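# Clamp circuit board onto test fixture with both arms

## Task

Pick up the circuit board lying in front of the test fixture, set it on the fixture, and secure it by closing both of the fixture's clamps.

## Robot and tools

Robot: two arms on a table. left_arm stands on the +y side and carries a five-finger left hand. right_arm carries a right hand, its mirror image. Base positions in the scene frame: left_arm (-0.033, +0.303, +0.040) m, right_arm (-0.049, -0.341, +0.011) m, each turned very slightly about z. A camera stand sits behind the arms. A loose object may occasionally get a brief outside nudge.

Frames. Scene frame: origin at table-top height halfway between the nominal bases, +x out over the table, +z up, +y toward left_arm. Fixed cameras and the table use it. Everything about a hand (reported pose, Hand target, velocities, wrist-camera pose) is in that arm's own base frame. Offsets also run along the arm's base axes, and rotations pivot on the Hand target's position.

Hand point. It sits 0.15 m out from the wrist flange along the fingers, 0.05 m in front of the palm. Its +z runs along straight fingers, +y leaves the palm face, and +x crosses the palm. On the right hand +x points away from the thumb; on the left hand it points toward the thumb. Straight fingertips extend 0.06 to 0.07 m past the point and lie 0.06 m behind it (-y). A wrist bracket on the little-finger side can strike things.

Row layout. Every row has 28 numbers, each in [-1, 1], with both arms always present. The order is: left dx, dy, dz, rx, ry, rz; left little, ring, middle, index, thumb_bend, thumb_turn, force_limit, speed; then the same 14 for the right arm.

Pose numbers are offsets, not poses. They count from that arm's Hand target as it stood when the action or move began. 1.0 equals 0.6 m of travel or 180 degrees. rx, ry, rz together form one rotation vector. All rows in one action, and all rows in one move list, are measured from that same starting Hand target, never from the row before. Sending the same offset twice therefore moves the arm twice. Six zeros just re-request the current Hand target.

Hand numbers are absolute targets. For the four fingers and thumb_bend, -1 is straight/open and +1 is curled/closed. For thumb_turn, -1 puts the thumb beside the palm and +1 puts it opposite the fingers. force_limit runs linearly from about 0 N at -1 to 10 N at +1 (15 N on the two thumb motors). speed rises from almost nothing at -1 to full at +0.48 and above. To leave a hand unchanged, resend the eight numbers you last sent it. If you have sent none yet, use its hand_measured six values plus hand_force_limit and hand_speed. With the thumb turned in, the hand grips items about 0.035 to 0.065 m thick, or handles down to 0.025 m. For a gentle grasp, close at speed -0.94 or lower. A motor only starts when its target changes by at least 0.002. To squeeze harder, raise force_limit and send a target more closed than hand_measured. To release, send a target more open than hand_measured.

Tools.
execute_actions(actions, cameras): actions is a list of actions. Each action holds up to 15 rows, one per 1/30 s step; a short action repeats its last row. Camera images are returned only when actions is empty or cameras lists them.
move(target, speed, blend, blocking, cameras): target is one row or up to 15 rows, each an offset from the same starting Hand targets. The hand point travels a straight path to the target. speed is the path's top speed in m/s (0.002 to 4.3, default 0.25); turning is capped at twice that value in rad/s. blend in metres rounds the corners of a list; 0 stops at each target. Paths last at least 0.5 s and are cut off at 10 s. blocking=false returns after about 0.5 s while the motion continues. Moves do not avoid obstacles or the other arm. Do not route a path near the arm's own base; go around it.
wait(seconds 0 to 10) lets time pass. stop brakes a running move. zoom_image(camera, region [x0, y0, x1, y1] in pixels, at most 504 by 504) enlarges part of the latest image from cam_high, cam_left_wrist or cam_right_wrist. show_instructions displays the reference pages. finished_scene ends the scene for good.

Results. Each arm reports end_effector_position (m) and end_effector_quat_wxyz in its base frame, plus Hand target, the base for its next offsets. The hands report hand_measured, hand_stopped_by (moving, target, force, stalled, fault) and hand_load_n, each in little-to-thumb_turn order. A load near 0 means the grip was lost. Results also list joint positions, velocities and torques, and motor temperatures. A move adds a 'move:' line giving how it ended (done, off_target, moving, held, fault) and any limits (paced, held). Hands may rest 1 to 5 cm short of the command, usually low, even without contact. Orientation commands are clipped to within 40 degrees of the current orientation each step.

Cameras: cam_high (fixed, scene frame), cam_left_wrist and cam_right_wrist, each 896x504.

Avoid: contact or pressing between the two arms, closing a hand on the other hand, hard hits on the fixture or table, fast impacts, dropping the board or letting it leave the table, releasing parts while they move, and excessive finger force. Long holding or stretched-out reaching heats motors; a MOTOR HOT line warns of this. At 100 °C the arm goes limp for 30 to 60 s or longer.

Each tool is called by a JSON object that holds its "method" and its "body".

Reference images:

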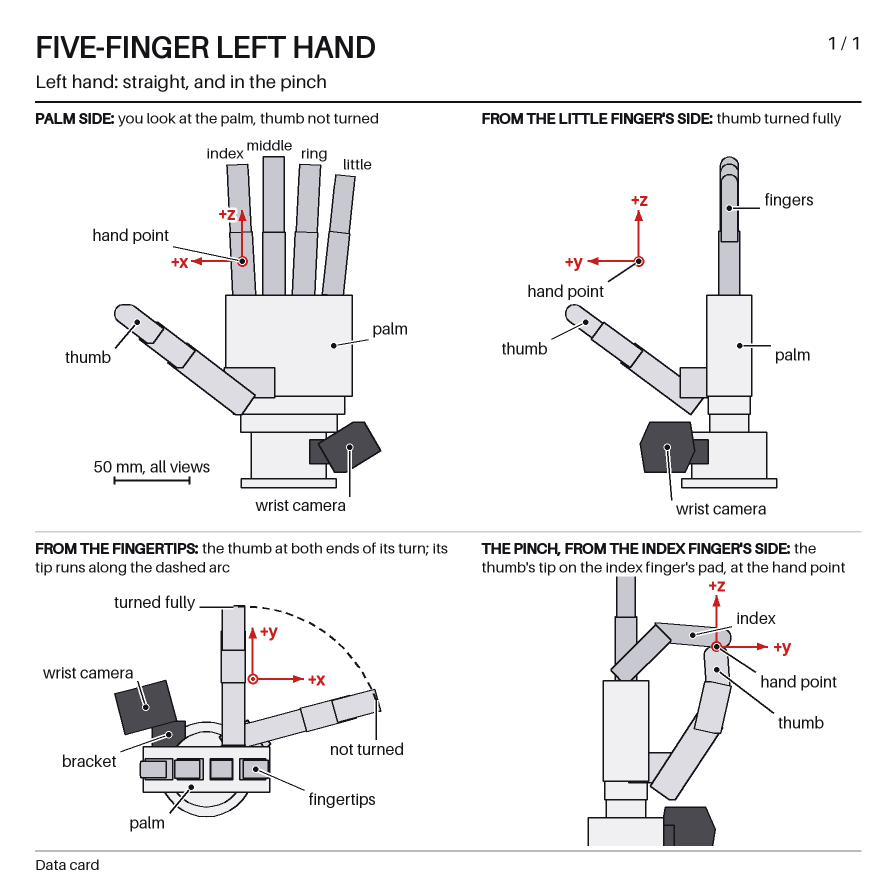

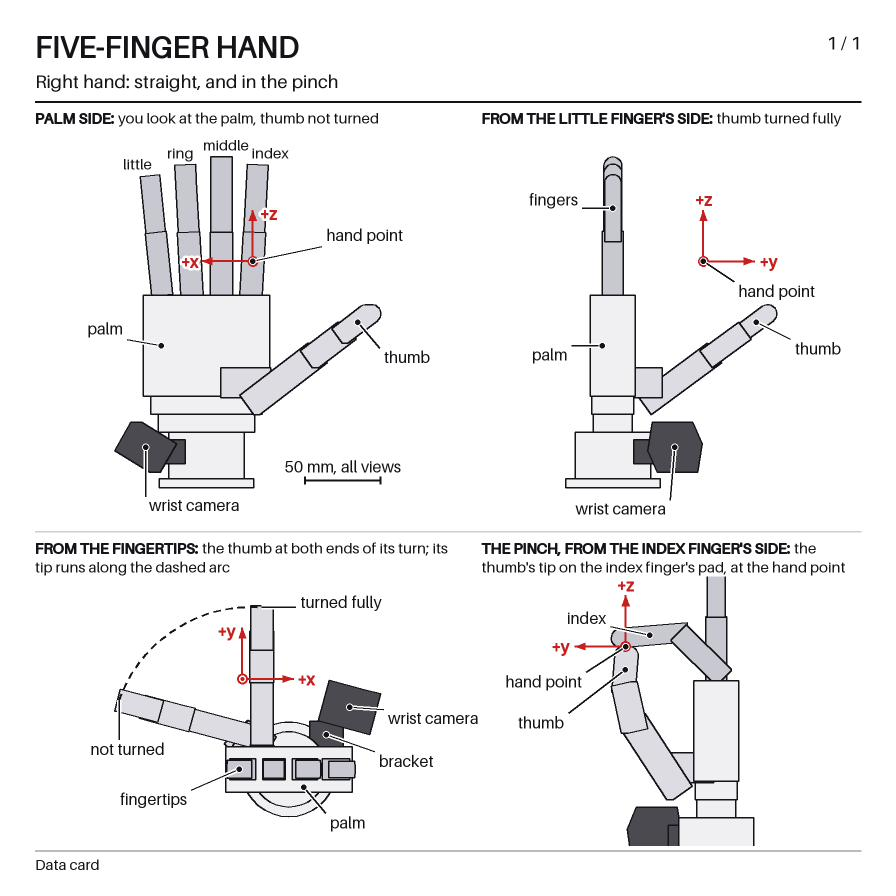

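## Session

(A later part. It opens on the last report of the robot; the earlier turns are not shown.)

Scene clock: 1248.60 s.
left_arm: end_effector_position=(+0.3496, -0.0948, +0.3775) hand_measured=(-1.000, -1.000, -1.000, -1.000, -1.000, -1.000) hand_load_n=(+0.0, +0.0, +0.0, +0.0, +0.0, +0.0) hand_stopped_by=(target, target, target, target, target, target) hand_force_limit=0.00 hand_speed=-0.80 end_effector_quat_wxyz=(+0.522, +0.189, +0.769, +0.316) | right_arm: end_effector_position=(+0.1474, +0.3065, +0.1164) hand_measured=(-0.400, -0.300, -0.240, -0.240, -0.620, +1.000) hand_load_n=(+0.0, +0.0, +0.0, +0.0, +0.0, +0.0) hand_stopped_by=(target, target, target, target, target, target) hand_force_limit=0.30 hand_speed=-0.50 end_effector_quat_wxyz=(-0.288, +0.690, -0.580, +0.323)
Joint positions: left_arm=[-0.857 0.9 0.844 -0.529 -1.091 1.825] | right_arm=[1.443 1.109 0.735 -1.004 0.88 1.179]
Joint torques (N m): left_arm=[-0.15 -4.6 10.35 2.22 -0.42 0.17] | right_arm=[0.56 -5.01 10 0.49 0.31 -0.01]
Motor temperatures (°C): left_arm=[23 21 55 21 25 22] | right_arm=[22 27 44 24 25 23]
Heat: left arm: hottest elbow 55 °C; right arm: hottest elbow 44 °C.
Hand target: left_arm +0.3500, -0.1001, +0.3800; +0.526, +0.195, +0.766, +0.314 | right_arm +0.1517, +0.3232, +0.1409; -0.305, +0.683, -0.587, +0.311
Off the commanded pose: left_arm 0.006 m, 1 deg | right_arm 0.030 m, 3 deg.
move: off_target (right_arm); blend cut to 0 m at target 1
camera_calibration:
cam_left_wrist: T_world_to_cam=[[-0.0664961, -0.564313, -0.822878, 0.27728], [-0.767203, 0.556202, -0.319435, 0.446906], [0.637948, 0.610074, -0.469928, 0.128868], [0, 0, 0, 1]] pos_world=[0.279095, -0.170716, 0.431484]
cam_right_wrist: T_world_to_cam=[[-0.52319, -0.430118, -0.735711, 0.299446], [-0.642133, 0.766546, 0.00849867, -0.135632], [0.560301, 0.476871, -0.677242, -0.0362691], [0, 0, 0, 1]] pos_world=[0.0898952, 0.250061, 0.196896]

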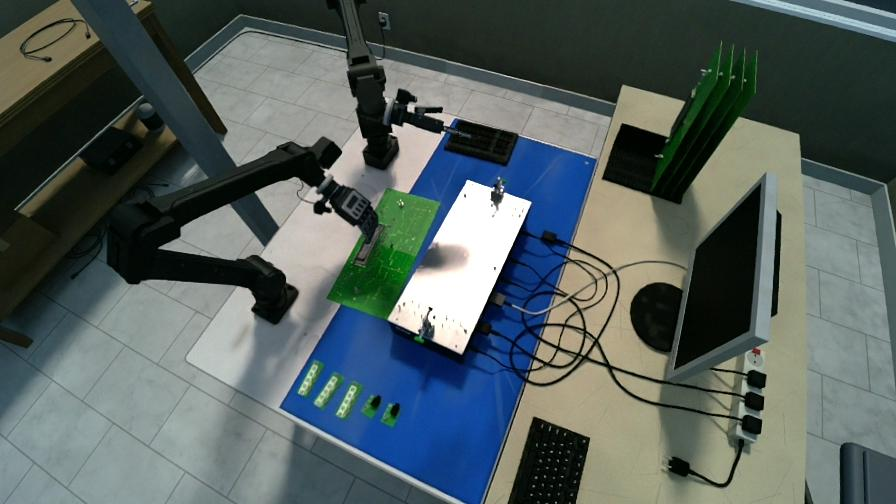

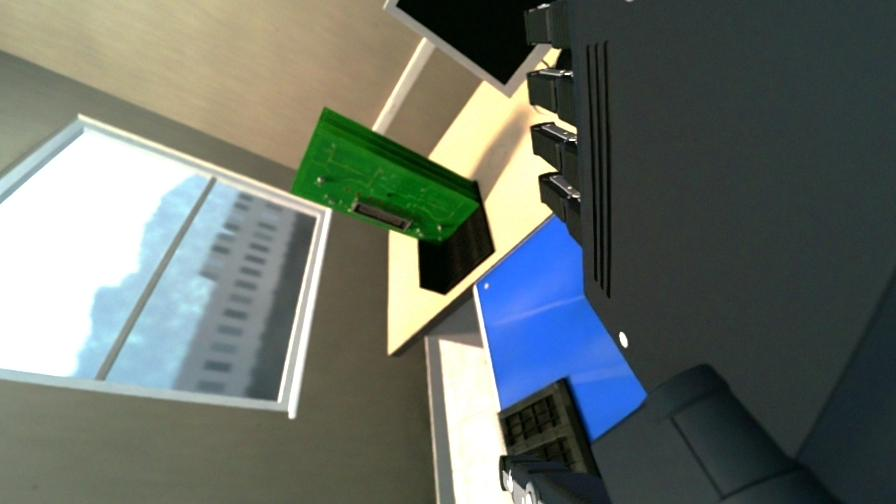

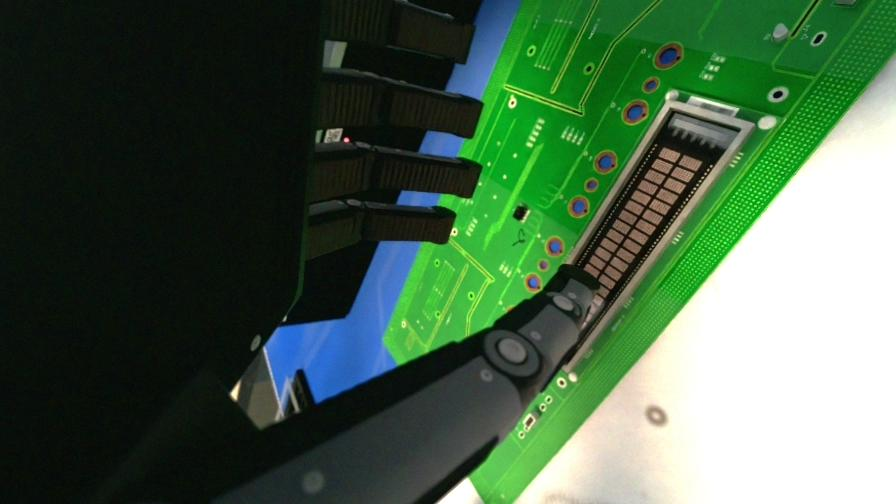

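{"method": "move", "body": {"target": [[-0.33, -0.16, -0.15, 0.086, 0.426, -0.263, -1, -1, -1, -1, -1, -1, 0, -0.8, 0, 0.0, 0.0, 0.0, 0, 0, -0.4, -0.3, -0.24, -0.24, -0.62, 1, 0.3, -0.5],[-0.4195, -0.1677, -0.30, 0.086, 0.426, -0.263, -1, -1, -1, -1, -1, -1, 0, -0.8, 0, 0.0, 0.0, 0.0, 0, 0, -0.4, -0.3, -0.24, -0.24, -0.62, 1, 0.3, -0.5]], "speed": 0.35, "blend": 0.02, "cameras": ["all"]}}

Scene clock: 1398.37 s.
left_arm: end_effector_position=(+0.1685, -0.1745, +0.2804) hand_measured=(-1.000, -1.000, -1.000, -1.000, -1.000, -1.000) hand_load_n=(+0.0, +0.0, +0.0, +0.0, +0.0, +0.0) hand_stopped_by=(target, target, target, target, target, target) hand_force_limit=0.00 hand_speed=-0.80 end_effector_quat_wxyz=(+0.061, +0.619, +0.782, +0.035) | right_arm: end_effector_position=(+0.1474, +0.3065, +0.1164) hand_measured=(-0.400, -0.300, -0.240, -0.240, -0.620, +1.000) hand_load_n=(+0.0, +0.0, +0.0, +0.0, +0.0, +0.0) hand_stopped_by=(target, target, target, target, target, target) hand_force_limit=0.30 hand_speed=-0.50 end_effector_quat_wxyz=(-0.288, +0.690, -0.580, +0.323)
Joint positions: left_arm=[-1.168 0.933 1.104 -1.668 -0.119 1.746] | right_arm=[1.443 1.109 0.735 -1.004 0.88 1.179]
Joint torques (N m): left_arm=[0.85 -3.96 9.09 0.51 -0.16 0.01] | right_arm=[0.5 -5.01 9.99 0.49 0.31 -0.02]
Motor temperatures (°C): left_arm=[23 21 57 21 24 22] | right_arm=[22 27 55 24 24 23]
Heat: left arm: hottest elbow 57 °C; right arm: hottest elbow 55 °C.
Hand target: left_arm +0.1688, -0.1744, +0.2807; +0.061, +0.618, +0.783, +0.035 (not the last commanded pose) | right_arm +0.1517, +0.3232, +0.1409; -0.305, +0.683, -0.587, +0.311
Off the commanded pose: left_arm 0.110 m, 11 deg | right_arm 0.030 m, 3 deg.
move: held (left_arm; a check stopped the path), off_target (right_arm); path passed 0 of 2 targets; limits=held
pose unreachable (left arm): on one or more control steps of this call, first in action 0 (counted from 0), this arm could not follow its commanded pose, so it was not sent that pose on those steps. It may still have moved: this result reports where it is.
cause: moving toward the commanded pose would bring a part of the arm too close to another arm (a part of this arm just beyond joint 6 (wrist roll) and a part of the right arm just beyond its joint 4 (wrist pitch), at the place that arm is still heading or pushing toward).
camera_calibration:
cam_left_wrist: T_world_to_cam=[[-0.992345, 0.00724233, -0.123282, 0.199955], [-0.0486492, 0.894629, 0.444153, 0.0450578], [0.113508, 0.44675, -0.887429, 0.424323], [0, 0, 0, 1]] pos_world=[0.152452, -0.231325, 0.381195]
cam_right_wrist: T_world_to_cam=[[-0.52319, -0.430118, -0.735711, 0.299446], [-0.642133, 0.766546, 0.00849867, -0.135632], [0.560301, 0.476871, -0.677242, -0.0362691], [0, 0, 0, 1]] pos_world=[0.0898952, 0.250061, 0.196896]

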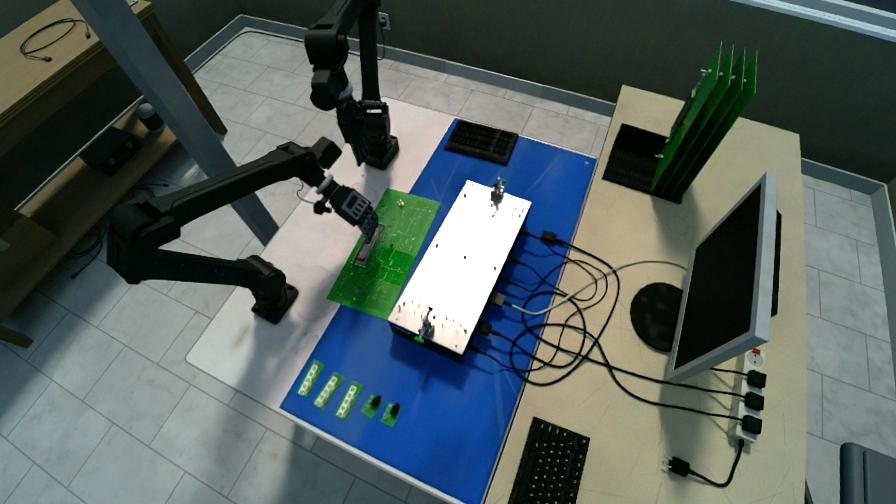

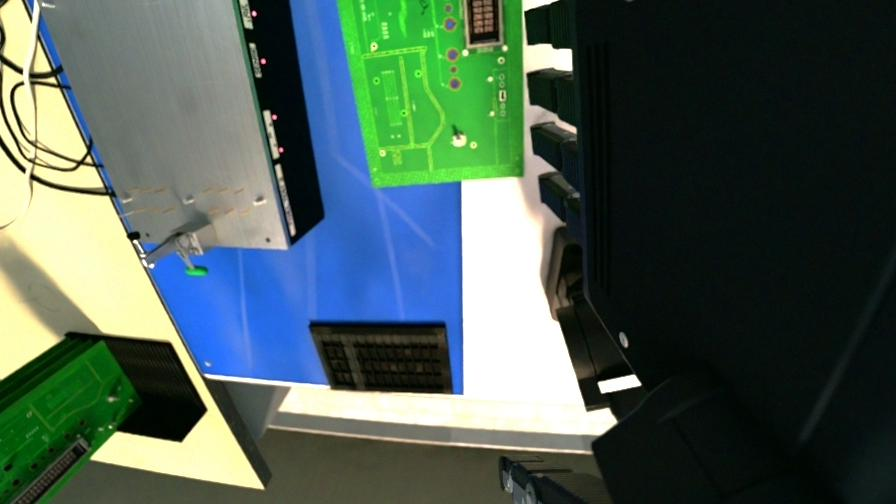

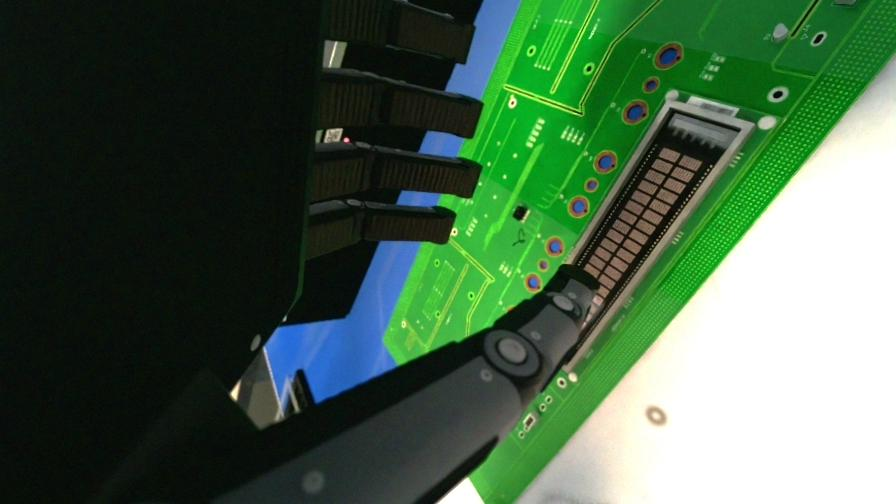

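{"method": "move", "body": {"target": [[0, 0, 0, 0, 0, 0, -1, -1, -1, -1, -1, -1, 0, -0.8, 0, -0.255, 0.1, 0.0, 0, 0, -0.4, -0.3, -0.24, -0.24, -0.62, 1, 0.3, -0.5],[-0.1175, -0.0437, -0.1345, 0.0096, 0.0437, -0.0439, -1, -1, -1, -1, -1, -1, 0, -0.8, 0, -0.255, 0.1, 0.0, 0, 0, -0.4, -0.3, -0.24, -0.24, -0.62, 1, 0.3, -0.5]], "speed": 0.3, "cameras": ["all"]}}

Scene clock: 1416.07 s.
left_arm: end_effector_position=(+0.0990, -0.1959, +0.1991) hand_measured=(-1.000, -1.000, -1.000, -1.000, -1.000, -1.000) hand_load_n=(+0.0, +0.0, +0.0, +0.0, -0.5, +0.0) hand_stopped_by=(target, target, target, target, target, target) hand_force_limit=0.00 hand_speed=-0.80 end_effector_quat_wxyz=(-0.003, +0.677, +0.736, +0.001) | right_arm: end_effector_position=(+0.1525, +0.1733, +0.2054) hand_measured=(-0.400, -0.300, -0.240, -0.240, -0.620, +1.000) hand_load_n=(+0.0, +0.0, +0.0, +0.0, +0.0, +0.0) hand_stopped_by=(target, target, target, target, target, target) hand_force_limit=0.30 hand_speed=-0.50 end_effector_quat_wxyz=(-0.314, +0.676, -0.592, +0.307)
Joint positions: left_arm=[-1.391 0.945 0.919 -1.55 0.001 1.667] | right_arm=[1.292 0.549 0.693 -1.293 0.833 0.97]
Joint torques (N m): left_arm=[0.38 -3.37 9.72 0.7 -0.05 -0.15] | right_arm=[1.03 2.61 6.48 0.85 0.25 -0.01]
Heat: left arm: hottest elbow 54 °C; right arm: hottest elbow 54 °C.
Hand target: left_arm +0.0983, -0.2005, +0.2000; +0.000, +0.673, +0.740, +0.000 | right_arm +0.1518, +0.1703, +0.2010; -0.305, +0.682, -0.587, +0.311
Off the commanded pose: left_arm 0.005 m, 1 deg | right_arm 0.006 m, 2 deg.
move: done
camera_calibration:
cam_left_wrist: T_world_to_cam=[[-0.987692, 0.155456, 0.0172433, 0.121676], [0.145236, 0.870624, 0.470021, 0.0678614], [0.0580552, 0.466741, -0.882487, 0.378095], [0, 0, 0, 1]] pos_world=[0.088372, -0.254469, 0.299669]
cam_right_wrist: T_world_to_cam=[[-0.51734, -0.374224, -0.769621, 0.306693], [-0.637942, 0.768093, 0.0553441, -0.0415832], [0.570429, 0.519605, -0.636098, 0.067364], [0, 0, 0, 1]] pos_world=[0.0937105, 0.111709, 0.281189]

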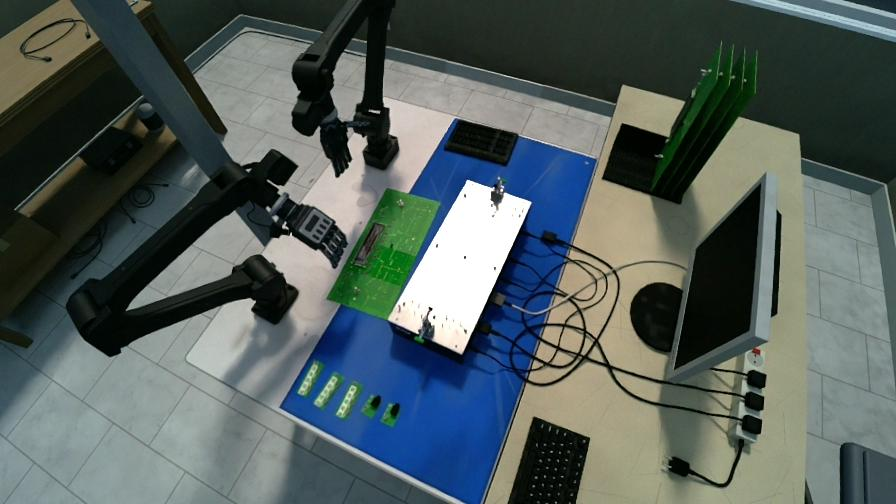

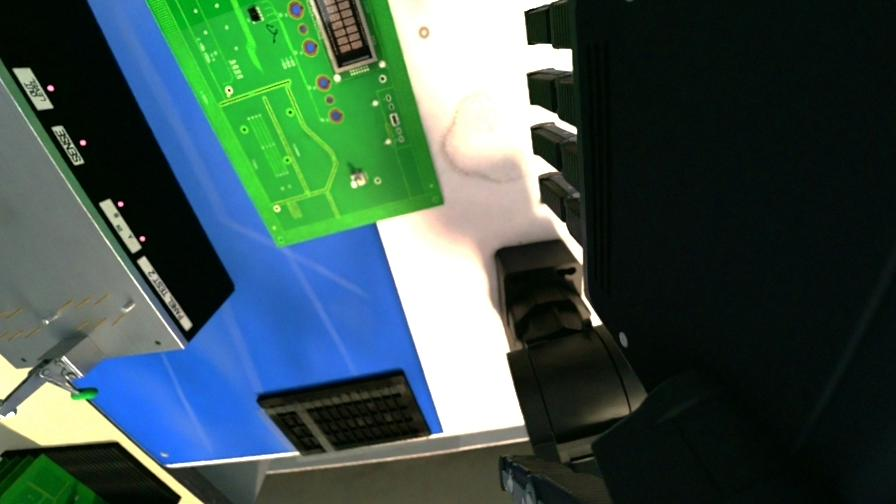

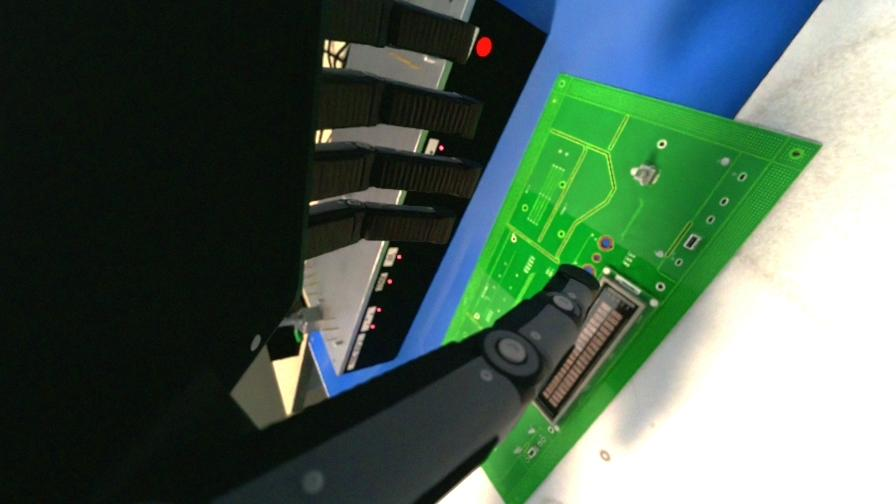

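{"method": "zoom_image", "body": {"camera": "cam_left_wrist", "region": [240, 0, 560, 260]}}

Scaled by 1.575.

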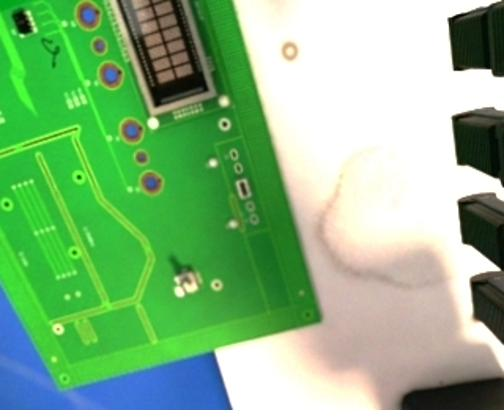

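{"method": "move", "body": {"target": [[0, 0, 0, 0, 0, 0, -0.2, -0.2, -0.2, -0.2, -1, 1, 0, -0.3, 0, 0, 0, 0.0, 0, 0, -0.4, -0.3, -0.24, -0.24, -0.5, 1, 0.3, -0.5],[0.0062, 0.0167, -0.309, 0, 0, 0, -0.2, -0.2, -0.2, -0.2, -1, 1, 0, -0.3, 0, 0, 0, 0.0, 0, 0, -0.4, -0.3, -0.24, -0.24, -0.5, 1, 0.3, -0.5]], "speed": 0.15, "cameras": ["all"]}}

Scene clock: 1444.43 s.
left_arm: end_effector_position=(+0.0982, -0.1874, +0.0146) hand_measured=(-0.200, -0.200, -0.200, -0.200, -1.000, +1.000) hand_load_n=(+0.5, +0.0, +0.0, +0.0, +0.0, +0.0) hand_stopped_by=(target, target, target, target, target, target) hand_force_limit=0.00 hand_speed=-0.30 end_effector_quat_wxyz=(-0.003, +0.675, +0.738, +0.001) | right_arm: end_effector_position=(+0.1525, +0.1733, +0.2054) hand_measured=(-0.400, -0.300, -0.240, -0.240, -0.500, +1.000) hand_load_n=(+0.0, +0.0, +0.0, +0.0, +0.0, +0.0) hand_stopped_by=(target, target, target, target, target, target) hand_force_limit=0.30 hand_speed=-0.50 end_effector_quat_wxyz=(-0.314, +0.676, -0.591, +0.307)
Joint positions: left_arm=[-1.387 1.111 0.506 -0.971 0.001 1.666] | right_arm=[1.292 0.549 0.693 -1.293 0.833 0.97]
Joint torques (N m): left_arm=[2.02 -4.19 7.99 0.75 -0.09 0.08] | right_arm=[0.97 2.55 6.49 0.85 0.25 -0.01]
Motor temperatures (°C): left_arm=[22 20 52 21 23 22] | right_arm=[22 26 46 24 24 23]
Heat: left arm: hottest elbow 52 °C; right arm: hottest elbow 46 °C.
Hand target: left_arm +0.1021, -0.1906, +0.0146; +0.001, +0.673, +0.740, +0.000 | right_arm +0.1518, +0.1702, +0.2010; -0.305, +0.682, -0.587, +0.311
Off the commanded pose: left_arm 0.005 m, 1 deg | right_arm 0.005 m, 1 deg.
move: done
camera_calibration:
cam_left_wrist: T_world_to_cam=[[-0.988452, 0.150546, 0.0173023, 0.12191], [0.140933, 0.871312, 0.470057, 0.147923], [0.0556894, 0.467067, -0.882467, 0.211578], [0, 0, 0, 1]] pos_world=[0.0878718, -0.246061, 0.115069]
cam_right_wrist: T_world_to_cam=[[-0.517177, -0.374577, -0.769559, 0.306699], [-0.638167, 0.767924, 0.0550947, -0.0414733], [0.570326, 0.5196, -0.636195, 0.0674014], [0, 0, 0, 1]] pos_world=[0.0937102, 0.111709, 0.281188]

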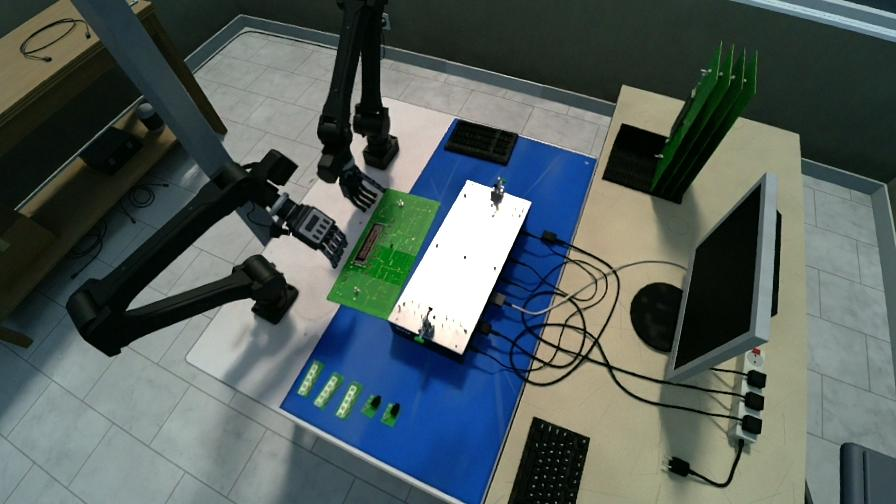

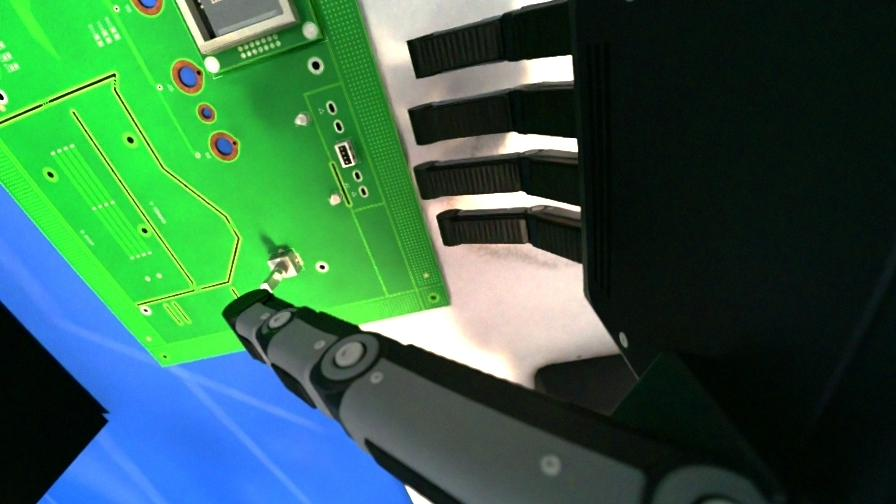

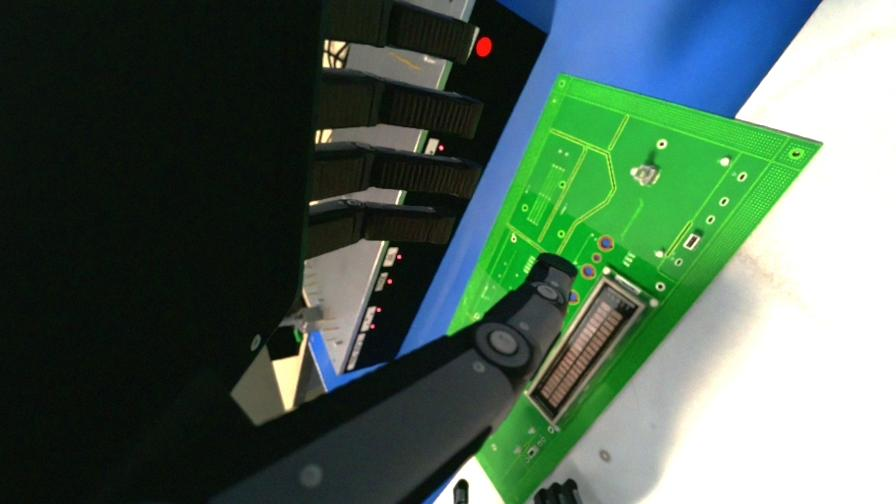

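{"method": "move", "body": {"target": [[0, 0, -0.0, 0, 0, 0, -0.2, -0.2, -0.2, -0.2, -1, 1, 0, -0.3, -0.0067, 0.192, -0.12, -0.0169, -0.0451, 0.0006, -0.4, -0.3, -0.2, -0.2, -0.5, 1, 0.3, -0.5],[0, 0, -0.0195, 0, 0, 0, -0.2, -0.2, -0.2, -0.2, -1, 1, 0, -0.3, -0.0067, 0.192, -0.26, -0.0169, -0.0451, 0.0006, -0.4, -0.3, -0.2, -0.2, -0.5, 1, 0.3, -0.5]], "speed": 0.15, "cameras": ["all"]}}

Scene clock: 1460.07 s.
left_arm: end_effector_position=(+0.0982, -0.1874, +0.0146) hand_measured=(-0.200, -0.200, -0.200, -0.200, -1.000, +1.000) hand_load_n=(+0.0, +0.5, +0.5, +0.0, +0.0, +0.0) hand_stopped_by=(target, target, target, target, target, target) hand_force_limit=0.00 hand_speed=-0.30 end_effector_quat_wxyz=(-0.003, +0.675, +0.738, +0.001) | right_arm: end_effector_position=(+0.1485, +0.2337, +0.1585) hand_measured=(-0.400, -0.300, -0.200, -0.200, -0.500, +1.000) hand_load_n=(+0.0, +0.0, +0.0, +0.0, +0.0, +0.0) hand_stopped_by=(target, target, target, target, target, target) hand_force_limit=0.30 hand_speed=-0.50 end_effector_quat_wxyz=(-0.309, +0.685, -0.554, +0.357)
Joint positions: left_arm=[-1.387 1.111 0.506 -0.971 0.001 1.666] | right_arm=[1.462 0.839 0.667 -1.189 0.969 1.141]
Joint torques (N m): left_arm=[2.02 -4.19 7.99 0.73 -0.09 0.08] | right_arm=[0.79 -1.26 6.58 0.69 0.49 0.06]
Heat: left arm: hottest elbow 53 °C; right arm: hottest elbow 44 °C.
Hand target: left_arm +0.1021, -0.1906, +0.0147; +0.001, +0.673, +0.740, +0.000 (not the last commanded pose) | right_arm +0.1497, +0.2321, +0.1598; -0.309, +0.684, -0.556, +0.358 (not the last commanded pose)
Off the commanded pose: left_arm 0.013 m, 1 deg | right_arm 0.125 m, 4 deg.
move: held (right_arm; a check stopped the path), off_target (left_arm; braked when a check withheld steps of right_arm); path passed 0 of 2 targets; limits=held
pose unreachable (right arm): on one or more control steps of this call, first in action 0 (counted from 0), this arm could not follow its commanded pose, so it was not sent that pose on those steps. It may still have moved: this result reports where it is.
cause: moving toward the commanded pose would bring a part of the arm too close to another arm (a part of this arm just beyond joint 4 (wrist pitch) and a part of the left arm just beyond its joint 4 (wrist pitch), along the way the arms are being sent, or toward where that arm still pushes).
camera_calibration:
cam_left_wrist: T_world_to_cam=[[-0.988452, 0.150546, 0.0173023, 0.12191], [0.140933, 0.871312, 0.470057, 0.147923], [0.0556894, 0.467067, -0.882467, 0.211578], [0, 0, 0, 1]] pos_world=[0.0878718, -0.246061, 0.115069]
cam_right_wrist: T_world_to_cam=[[-0.445209, -0.460047, -0.76821, 0.300295], [-0.657577, 0.750292, -0.0682237, -0.0612889], [0.607767, 0.474783, -0.636553, 0.0134176], [0, 0, 0, 1]] pos_world=[0.085237, 0.177764, 0.235049]

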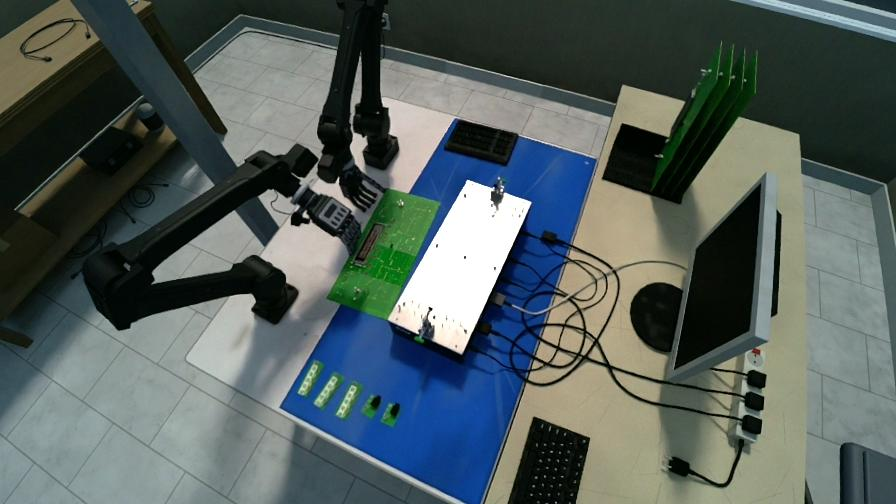

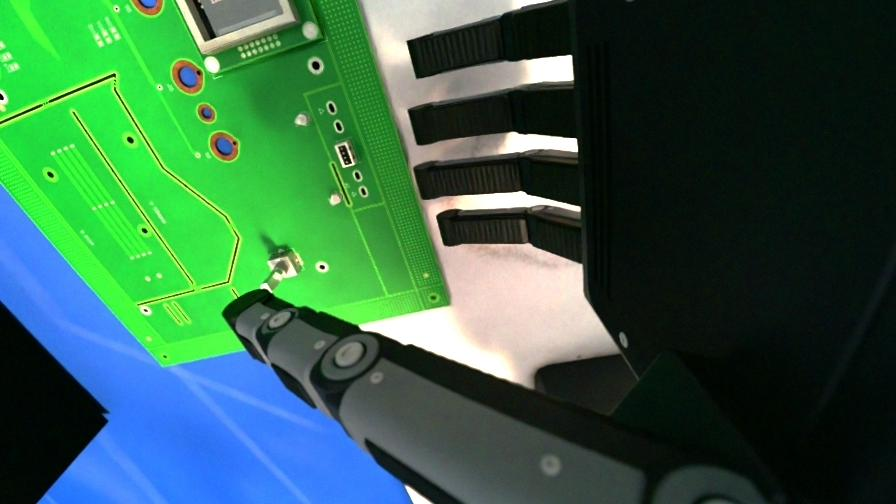

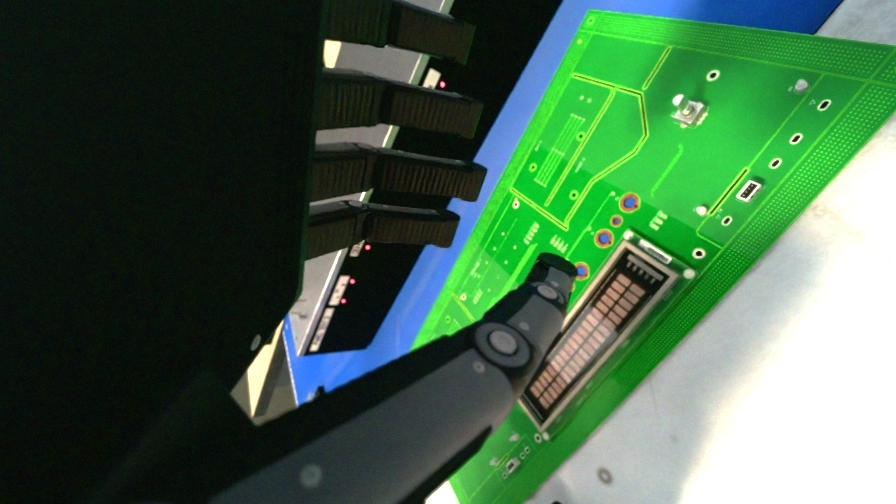

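{"method": "move", "body": {"target": [[-0.003, 0.055, 0.0, 0, 0, 0, -0.2, -0.2, -0.2, -0.2, -1, 1, 0, -0.3, 0, -0.05, -0.12, 0, 0, 0, -0.4, -0.3, -0.2, -0.2, -0.5, 1, 0.3, -0.5],[-0.003, 0.055, 0.0, 0, 0, 0, -0.2, -0.2, -0.2, -0.2, -1, 1, 0, -0.3, 0, -0.05, -0.185, 0, 0, 0, -0.4, -0.3, -0.2, -0.2, -0.5, 1, 0.3, -0.5],[-0.003, 0.055, 0.0, 0, 0, 0, -0.2, -0.2, -0.2, -0.2, -1, 1, 0, -0.3, 0, 0.09, -0.185, 0, 0, 0, -0.4, -0.3, -0.2, -0.2, -0.5, 1, 0.3, -0.5]], "speed": 0.15, "cameras": ["all"]}}

Scene clock: 1516.50 s.
left_arm: end_effector_position=(+0.0972, -0.1576, +0.0121) hand_measured=(-0.200, -0.200, -0.200, -0.200, -1.000, +1.000) hand_load_n=(+0.0, +0.0, +0.0, +0.0, +0.0, +0.0) hand_stopped_by=(target, target, target, target, target, target) hand_force_limit=0.00 hand_speed=-0.30 end_effector_quat_wxyz=(-0.002, +0.672, +0.741, +0.001) | right_arm: end_effector_position=(+0.1454, +0.2127, +0.0281) hand_measured=(-0.400, -0.300, -0.200, -0.200, -0.500, +1.000) hand_load_n=(+0.0, +0.0, +0.0, +0.0, +0.0, +0.0) hand_stopped_by=(target, target, target, target, target, target) hand_force_limit=0.30 hand_speed=-0.50 end_effector_quat_wxyz=(-0.274, +0.702, -0.538, +0.378)
Joint positions: left_arm=[-1.363 1.013 0.438 -1.001 0.001 1.68] | right_arm=[1.465 1.037 0.407 -0.824 0.967 1.141]
Joint torques (N m): left_arm=[2.02 -4.25 7.86 0.02 -0.09 0.16] | right_arm=[1.08 -2.32 5.16 0.61 0.49 0.07]
Heat: left arm: hottest elbow 52 °C; right arm: hottest elbow 42 °C.
Hand target: left_arm +0.1003, -0.1576, +0.0146; +0.001, +0.672, +0.740, +0.000 | right_arm +0.1458, +0.2121, +0.0293; -0.276, +0.701, -0.539, +0.377 (not the last commanded pose)
Off the commanded pose: left_arm 0.004 m, 0 deg | right_arm 0.076 m, 5 deg.
move: held (right_arm; a check stopped the path); path passed 2 of 3 targets; limits=held
pose unreachable (right arm): on one or more control steps of this call, first in action 0 (counted from 0), this arm could not follow its commanded pose, so it was not sent that pose on those steps. It may still have moved: this result reports where it is.
cause: moving toward the commanded pose would bring a part of the arm too close to another arm (a part of this arm just beyond joint 4 (wrist pitch) and a part of the left arm just beyond its joint 4 (wrist pitch), 48 mm apart when this arm was first held).
camera_calibration:
cam_left_wrist: T_world_to_cam=[[-0.989798, 0.141463, 0.016952, 0.115175], [0.132819, 0.873109, 0.469084, 0.124437], [0.051557, 0.46655, -0.882991, 0.195918], [0, 0, 0, 1]] pos_world=[0.0873714, -0.216346, 0.11267]
cam_right_wrist: T_world_to_cam=[[-0.452687, -0.530422, -0.716748, 0.203668], [-0.660861, 0.739223, -0.129665, -0.0519331], [0.598614, 0.414973, -0.685171, -0.0423424], [0, 0, 0, 1]] pos_world=[0.0832242, 0.163991, 0.110233]

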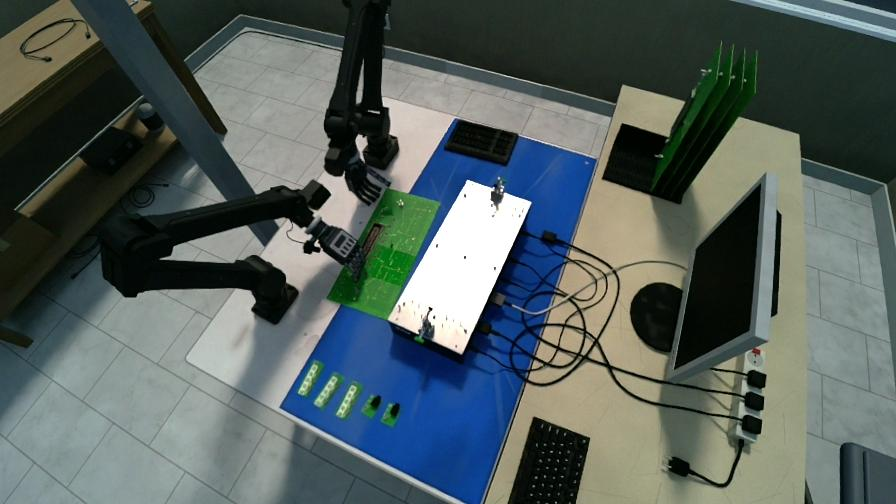

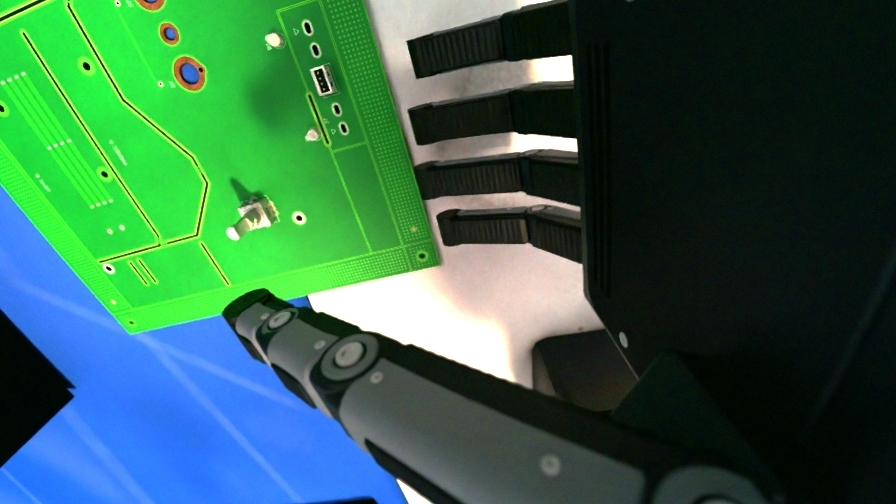

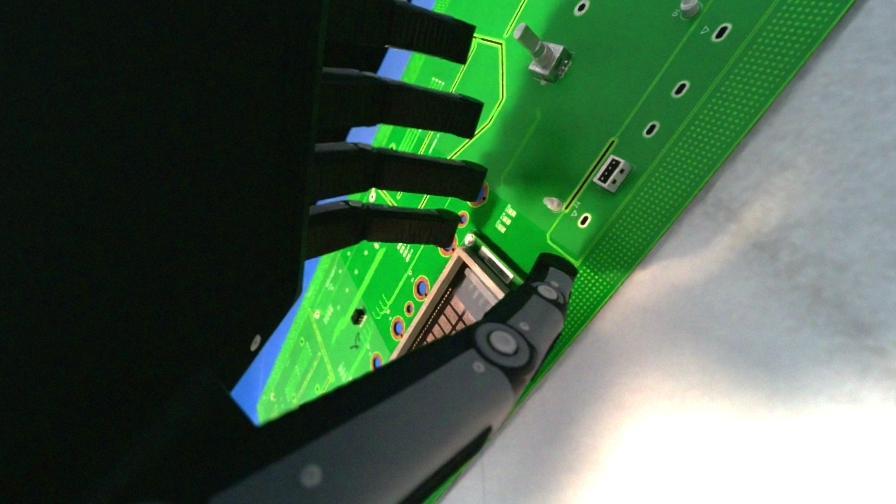

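{"method": "move", "body": {"target": [[0, 0, 0.0, 0, 0, 0, -0.2, -0.2, -0.2, -0.2, -1, 1, 0, -0.3, 0, 0, 0.12, 0, 0, 0, -0.4, -0.3, -0.2, -0.2, -0.5, 1, 0.3, -0.5],[0, 0, 0.0, 0, 0, 0, -0.2, -0.2, -0.2, -0.2, -1, 1, 0, -0.3, 0, 0, 0.12, 0, 0, 0, -1, -1, -1, 0.3, -0.35, 0.75, 0, -0.5]], "speed": 0.15, "cameras": ["cam_right_wrist"]}}

{"method": "zoom_image", "body": {"camera": "cam_right_wrist", "region": [300, 150, 700, 450]}}

Scene clock: 1546.20 s.
left_arm: end_effector_position=(+0.0972, -0.1576, +0.0121) hand_measured=(-0.200, -0.200, -0.200, -0.200, -1.000, +1.000) hand_load_n=(+0.0, +0.0, +0.0, +0.0, +0.0, +0.0) hand_stopped_by=(target, target, target, target, target, target) hand_force_limit=0.00 hand_speed=-0.30 end_effector_quat_wxyz=(-0.002, +0.672, +0.741, +0.001) | right_arm: end_effector_position=(+0.1443, +0.1965, +0.0835) hand_measured=(-1.000, -1.000, -1.000, +0.300, -0.350, +0.750) hand_load_n=(+0.0, +0.0, +0.0, +0.0, +0.0, +0.0) hand_stopped_by=(target, target, target, target, target, target) hand_force_limit=0.00 hand_speed=-0.50 end_effector_quat_wxyz=(-0.260, +0.707, -0.532, +0.386)
Joint positions: left_arm=[-1.363 1.013 0.438 -1.001 0.001 1.68] | right_arm=[1.461 0.886 0.498 -1.099 0.967 1.135]
Joint torques (N m): left_arm=[2.02 -4.25 7.86 0.02 -0.09 0.15] | right_arm=[1.26 -0.85 9.26 0.32 0.49 0.11]
Motor temperatures (°C): left_arm=[22 20 51 21 22 22] | right_arm=[21 26 40 24 25 23]
Heat: left arm: hottest elbow 51 °C; right arm: hottest elbow 40 °C.
Hand target: left_arm +0.1003, -0.1576, +0.0146; +0.001, +0.672, +0.740, +0.000 | right_arm +0.1458, +0.2121, +0.1013; -0.275, +0.701, -0.539, +0.377
Off the commanded pose: left_arm 0.004 m, 0 deg | right_arm 0.024 m, 2 deg.
move: off_target (right_arm); target 2's new numbers were sent with right_arm's hand 0.024 m and 2 deg from that target
camera_calibration:
cam_right_wrist: T_world_to_cam=[[-0.455104, -0.556046, -0.69548, 0.237895], [-0.66149, 0.733979, -0.153965, -0.0303305], [0.596079, 0.389983, -0.701856, 0.0097019], [0, 0, 0, 1]] pos_world=[0.0824209, 0.150759, 0.167591]
Images, in order (width x height): cam_right_wrist 896x504.

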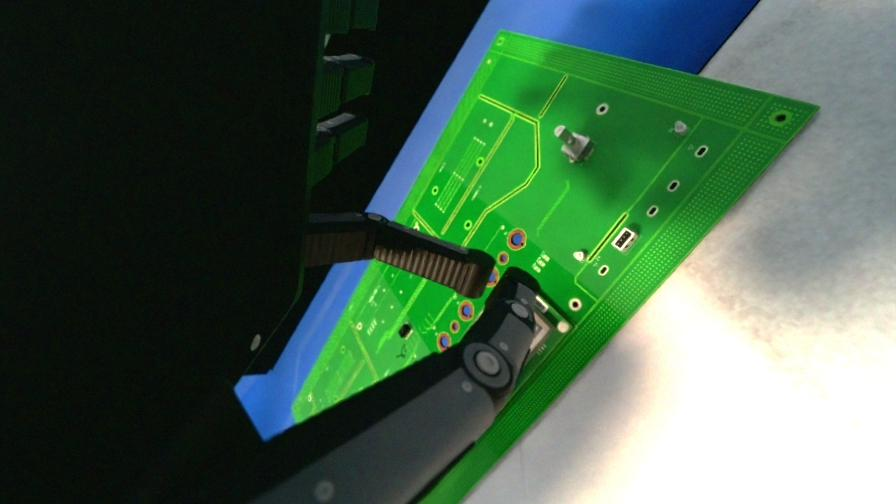

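Scaled by 1.260.

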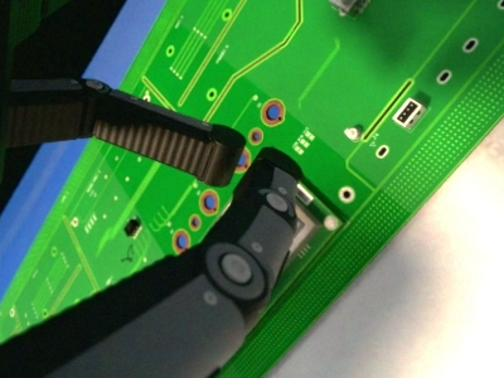

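{"method": "move", "body": {"target": [[0, 0, 0.1, 0, 0, 0, -0.2, -0.2, -0.2, -0.2, -1, 1, 0, -0.3, 0.101, -0.111, 0.0, 0.0586, -0.0305, -0.0835, -1, -1, -1, 0.05, -0.55, 0.65, 0, -0.5],[0, 0, 0.1, 0, 0, 0, -0.2, -0.2, -0.2, -0.2, -1, 1, 0, -0.3, 0.101, -0.111, -0.077, 0.0586, -0.0305, -0.0835, -1, -1, -1, 0.05, -0.55, 0.65, 0, -0.5]], "speed": 0.15, "cameras": ["cam_right_wrist", "cam_high"]}}

{"method": "zoom_image", "body": {"camera": "cam_right_wrist", "region": [350, 50, 750, 450]}}

Scene clock: 1581.50 s.
left_arm: end_effector_position=(+0.0938, -0.1407, +0.0575) hand_measured=(-0.200, -0.200, -0.200, -0.200, -1.000, +1.000) hand_load_n=(+0.0, +0.5, +0.5, +0.0, +0.0, +0.0) hand_stopped_by=(target, target, target, target, target, target) hand_force_limit=0.00 hand_speed=-0.30 end_effector_quat_wxyz=(-0.020, +0.671, +0.741, +0.014) | right_arm: end_effector_position=(+0.2053, +0.1445, +0.0554) hand_measured=(-1.000, -1.000, -1.000, +0.050, -0.550, +0.650) hand_load_n=(-0.5, +0.0, +0.0, +0.0, +0.0, +0.0) hand_stopped_by=(target, target, target, target, target, target) hand_force_limit=0.00 hand_speed=-0.50 end_effector_quat_wxyz=(+0.311, -0.577, +0.645, -0.393)
Joint positions: left_arm=[-1.363 0.905 0.512 -1.228 0 1.681] | right_arm=[1.142 0.699 0.288 -0.744 0.995 1.025]
Joint torques (N m): left_arm=[2.02 -3.6 12.14 -0.1 -0.09 0.15] | right_arm=[0.85 1.38 6.12 1.62 0.34 -0.01]
Heat: left arm: hottest elbow 52 °C; right arm: hottest elbow 42 °C.
Hand target: left_arm +0.1002, -0.1576, +0.0746; +0.001, +0.672, +0.740, +0.000 | right_arm +0.2064, +0.1454, +0.0551; +0.312, -0.577, +0.645, -0.392
Off the commanded pose: left_arm 0.025 m, 3 deg | right_arm 0.002 m, 0 deg.
move: off_target (left_arm)
camera_calibration:
cam_right_wrist: T_world_to_cam=[[-0.483155, -0.259608, -0.836161, 0.187908], [-0.432507, 0.901136, -0.0298679, -0.0340476], [0.761248, 0.347215, -0.547671, -0.0624019], [0, 0, 0, 1]] pos_world=[0.123566, 0.101131, 0.121929]
Images, in order (width x height): cam_high 896x504, cam_right_wrist 896x504.

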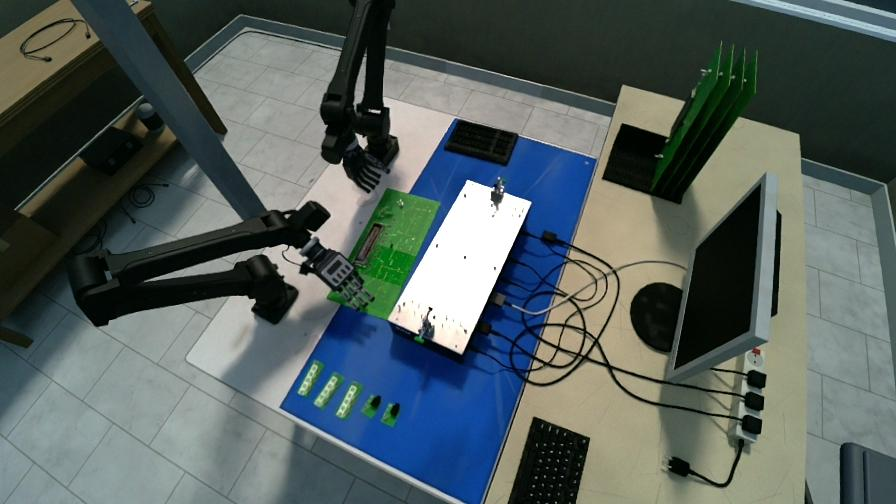

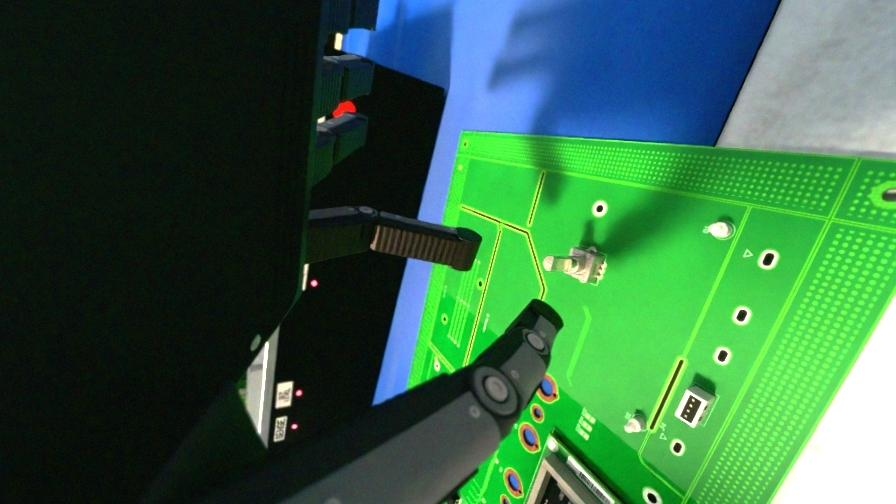

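Scaled by 1.260.

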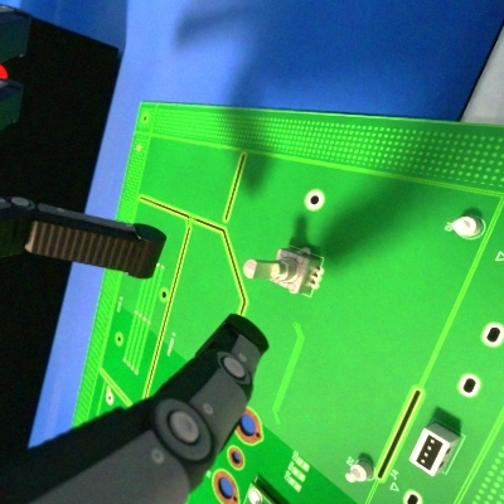

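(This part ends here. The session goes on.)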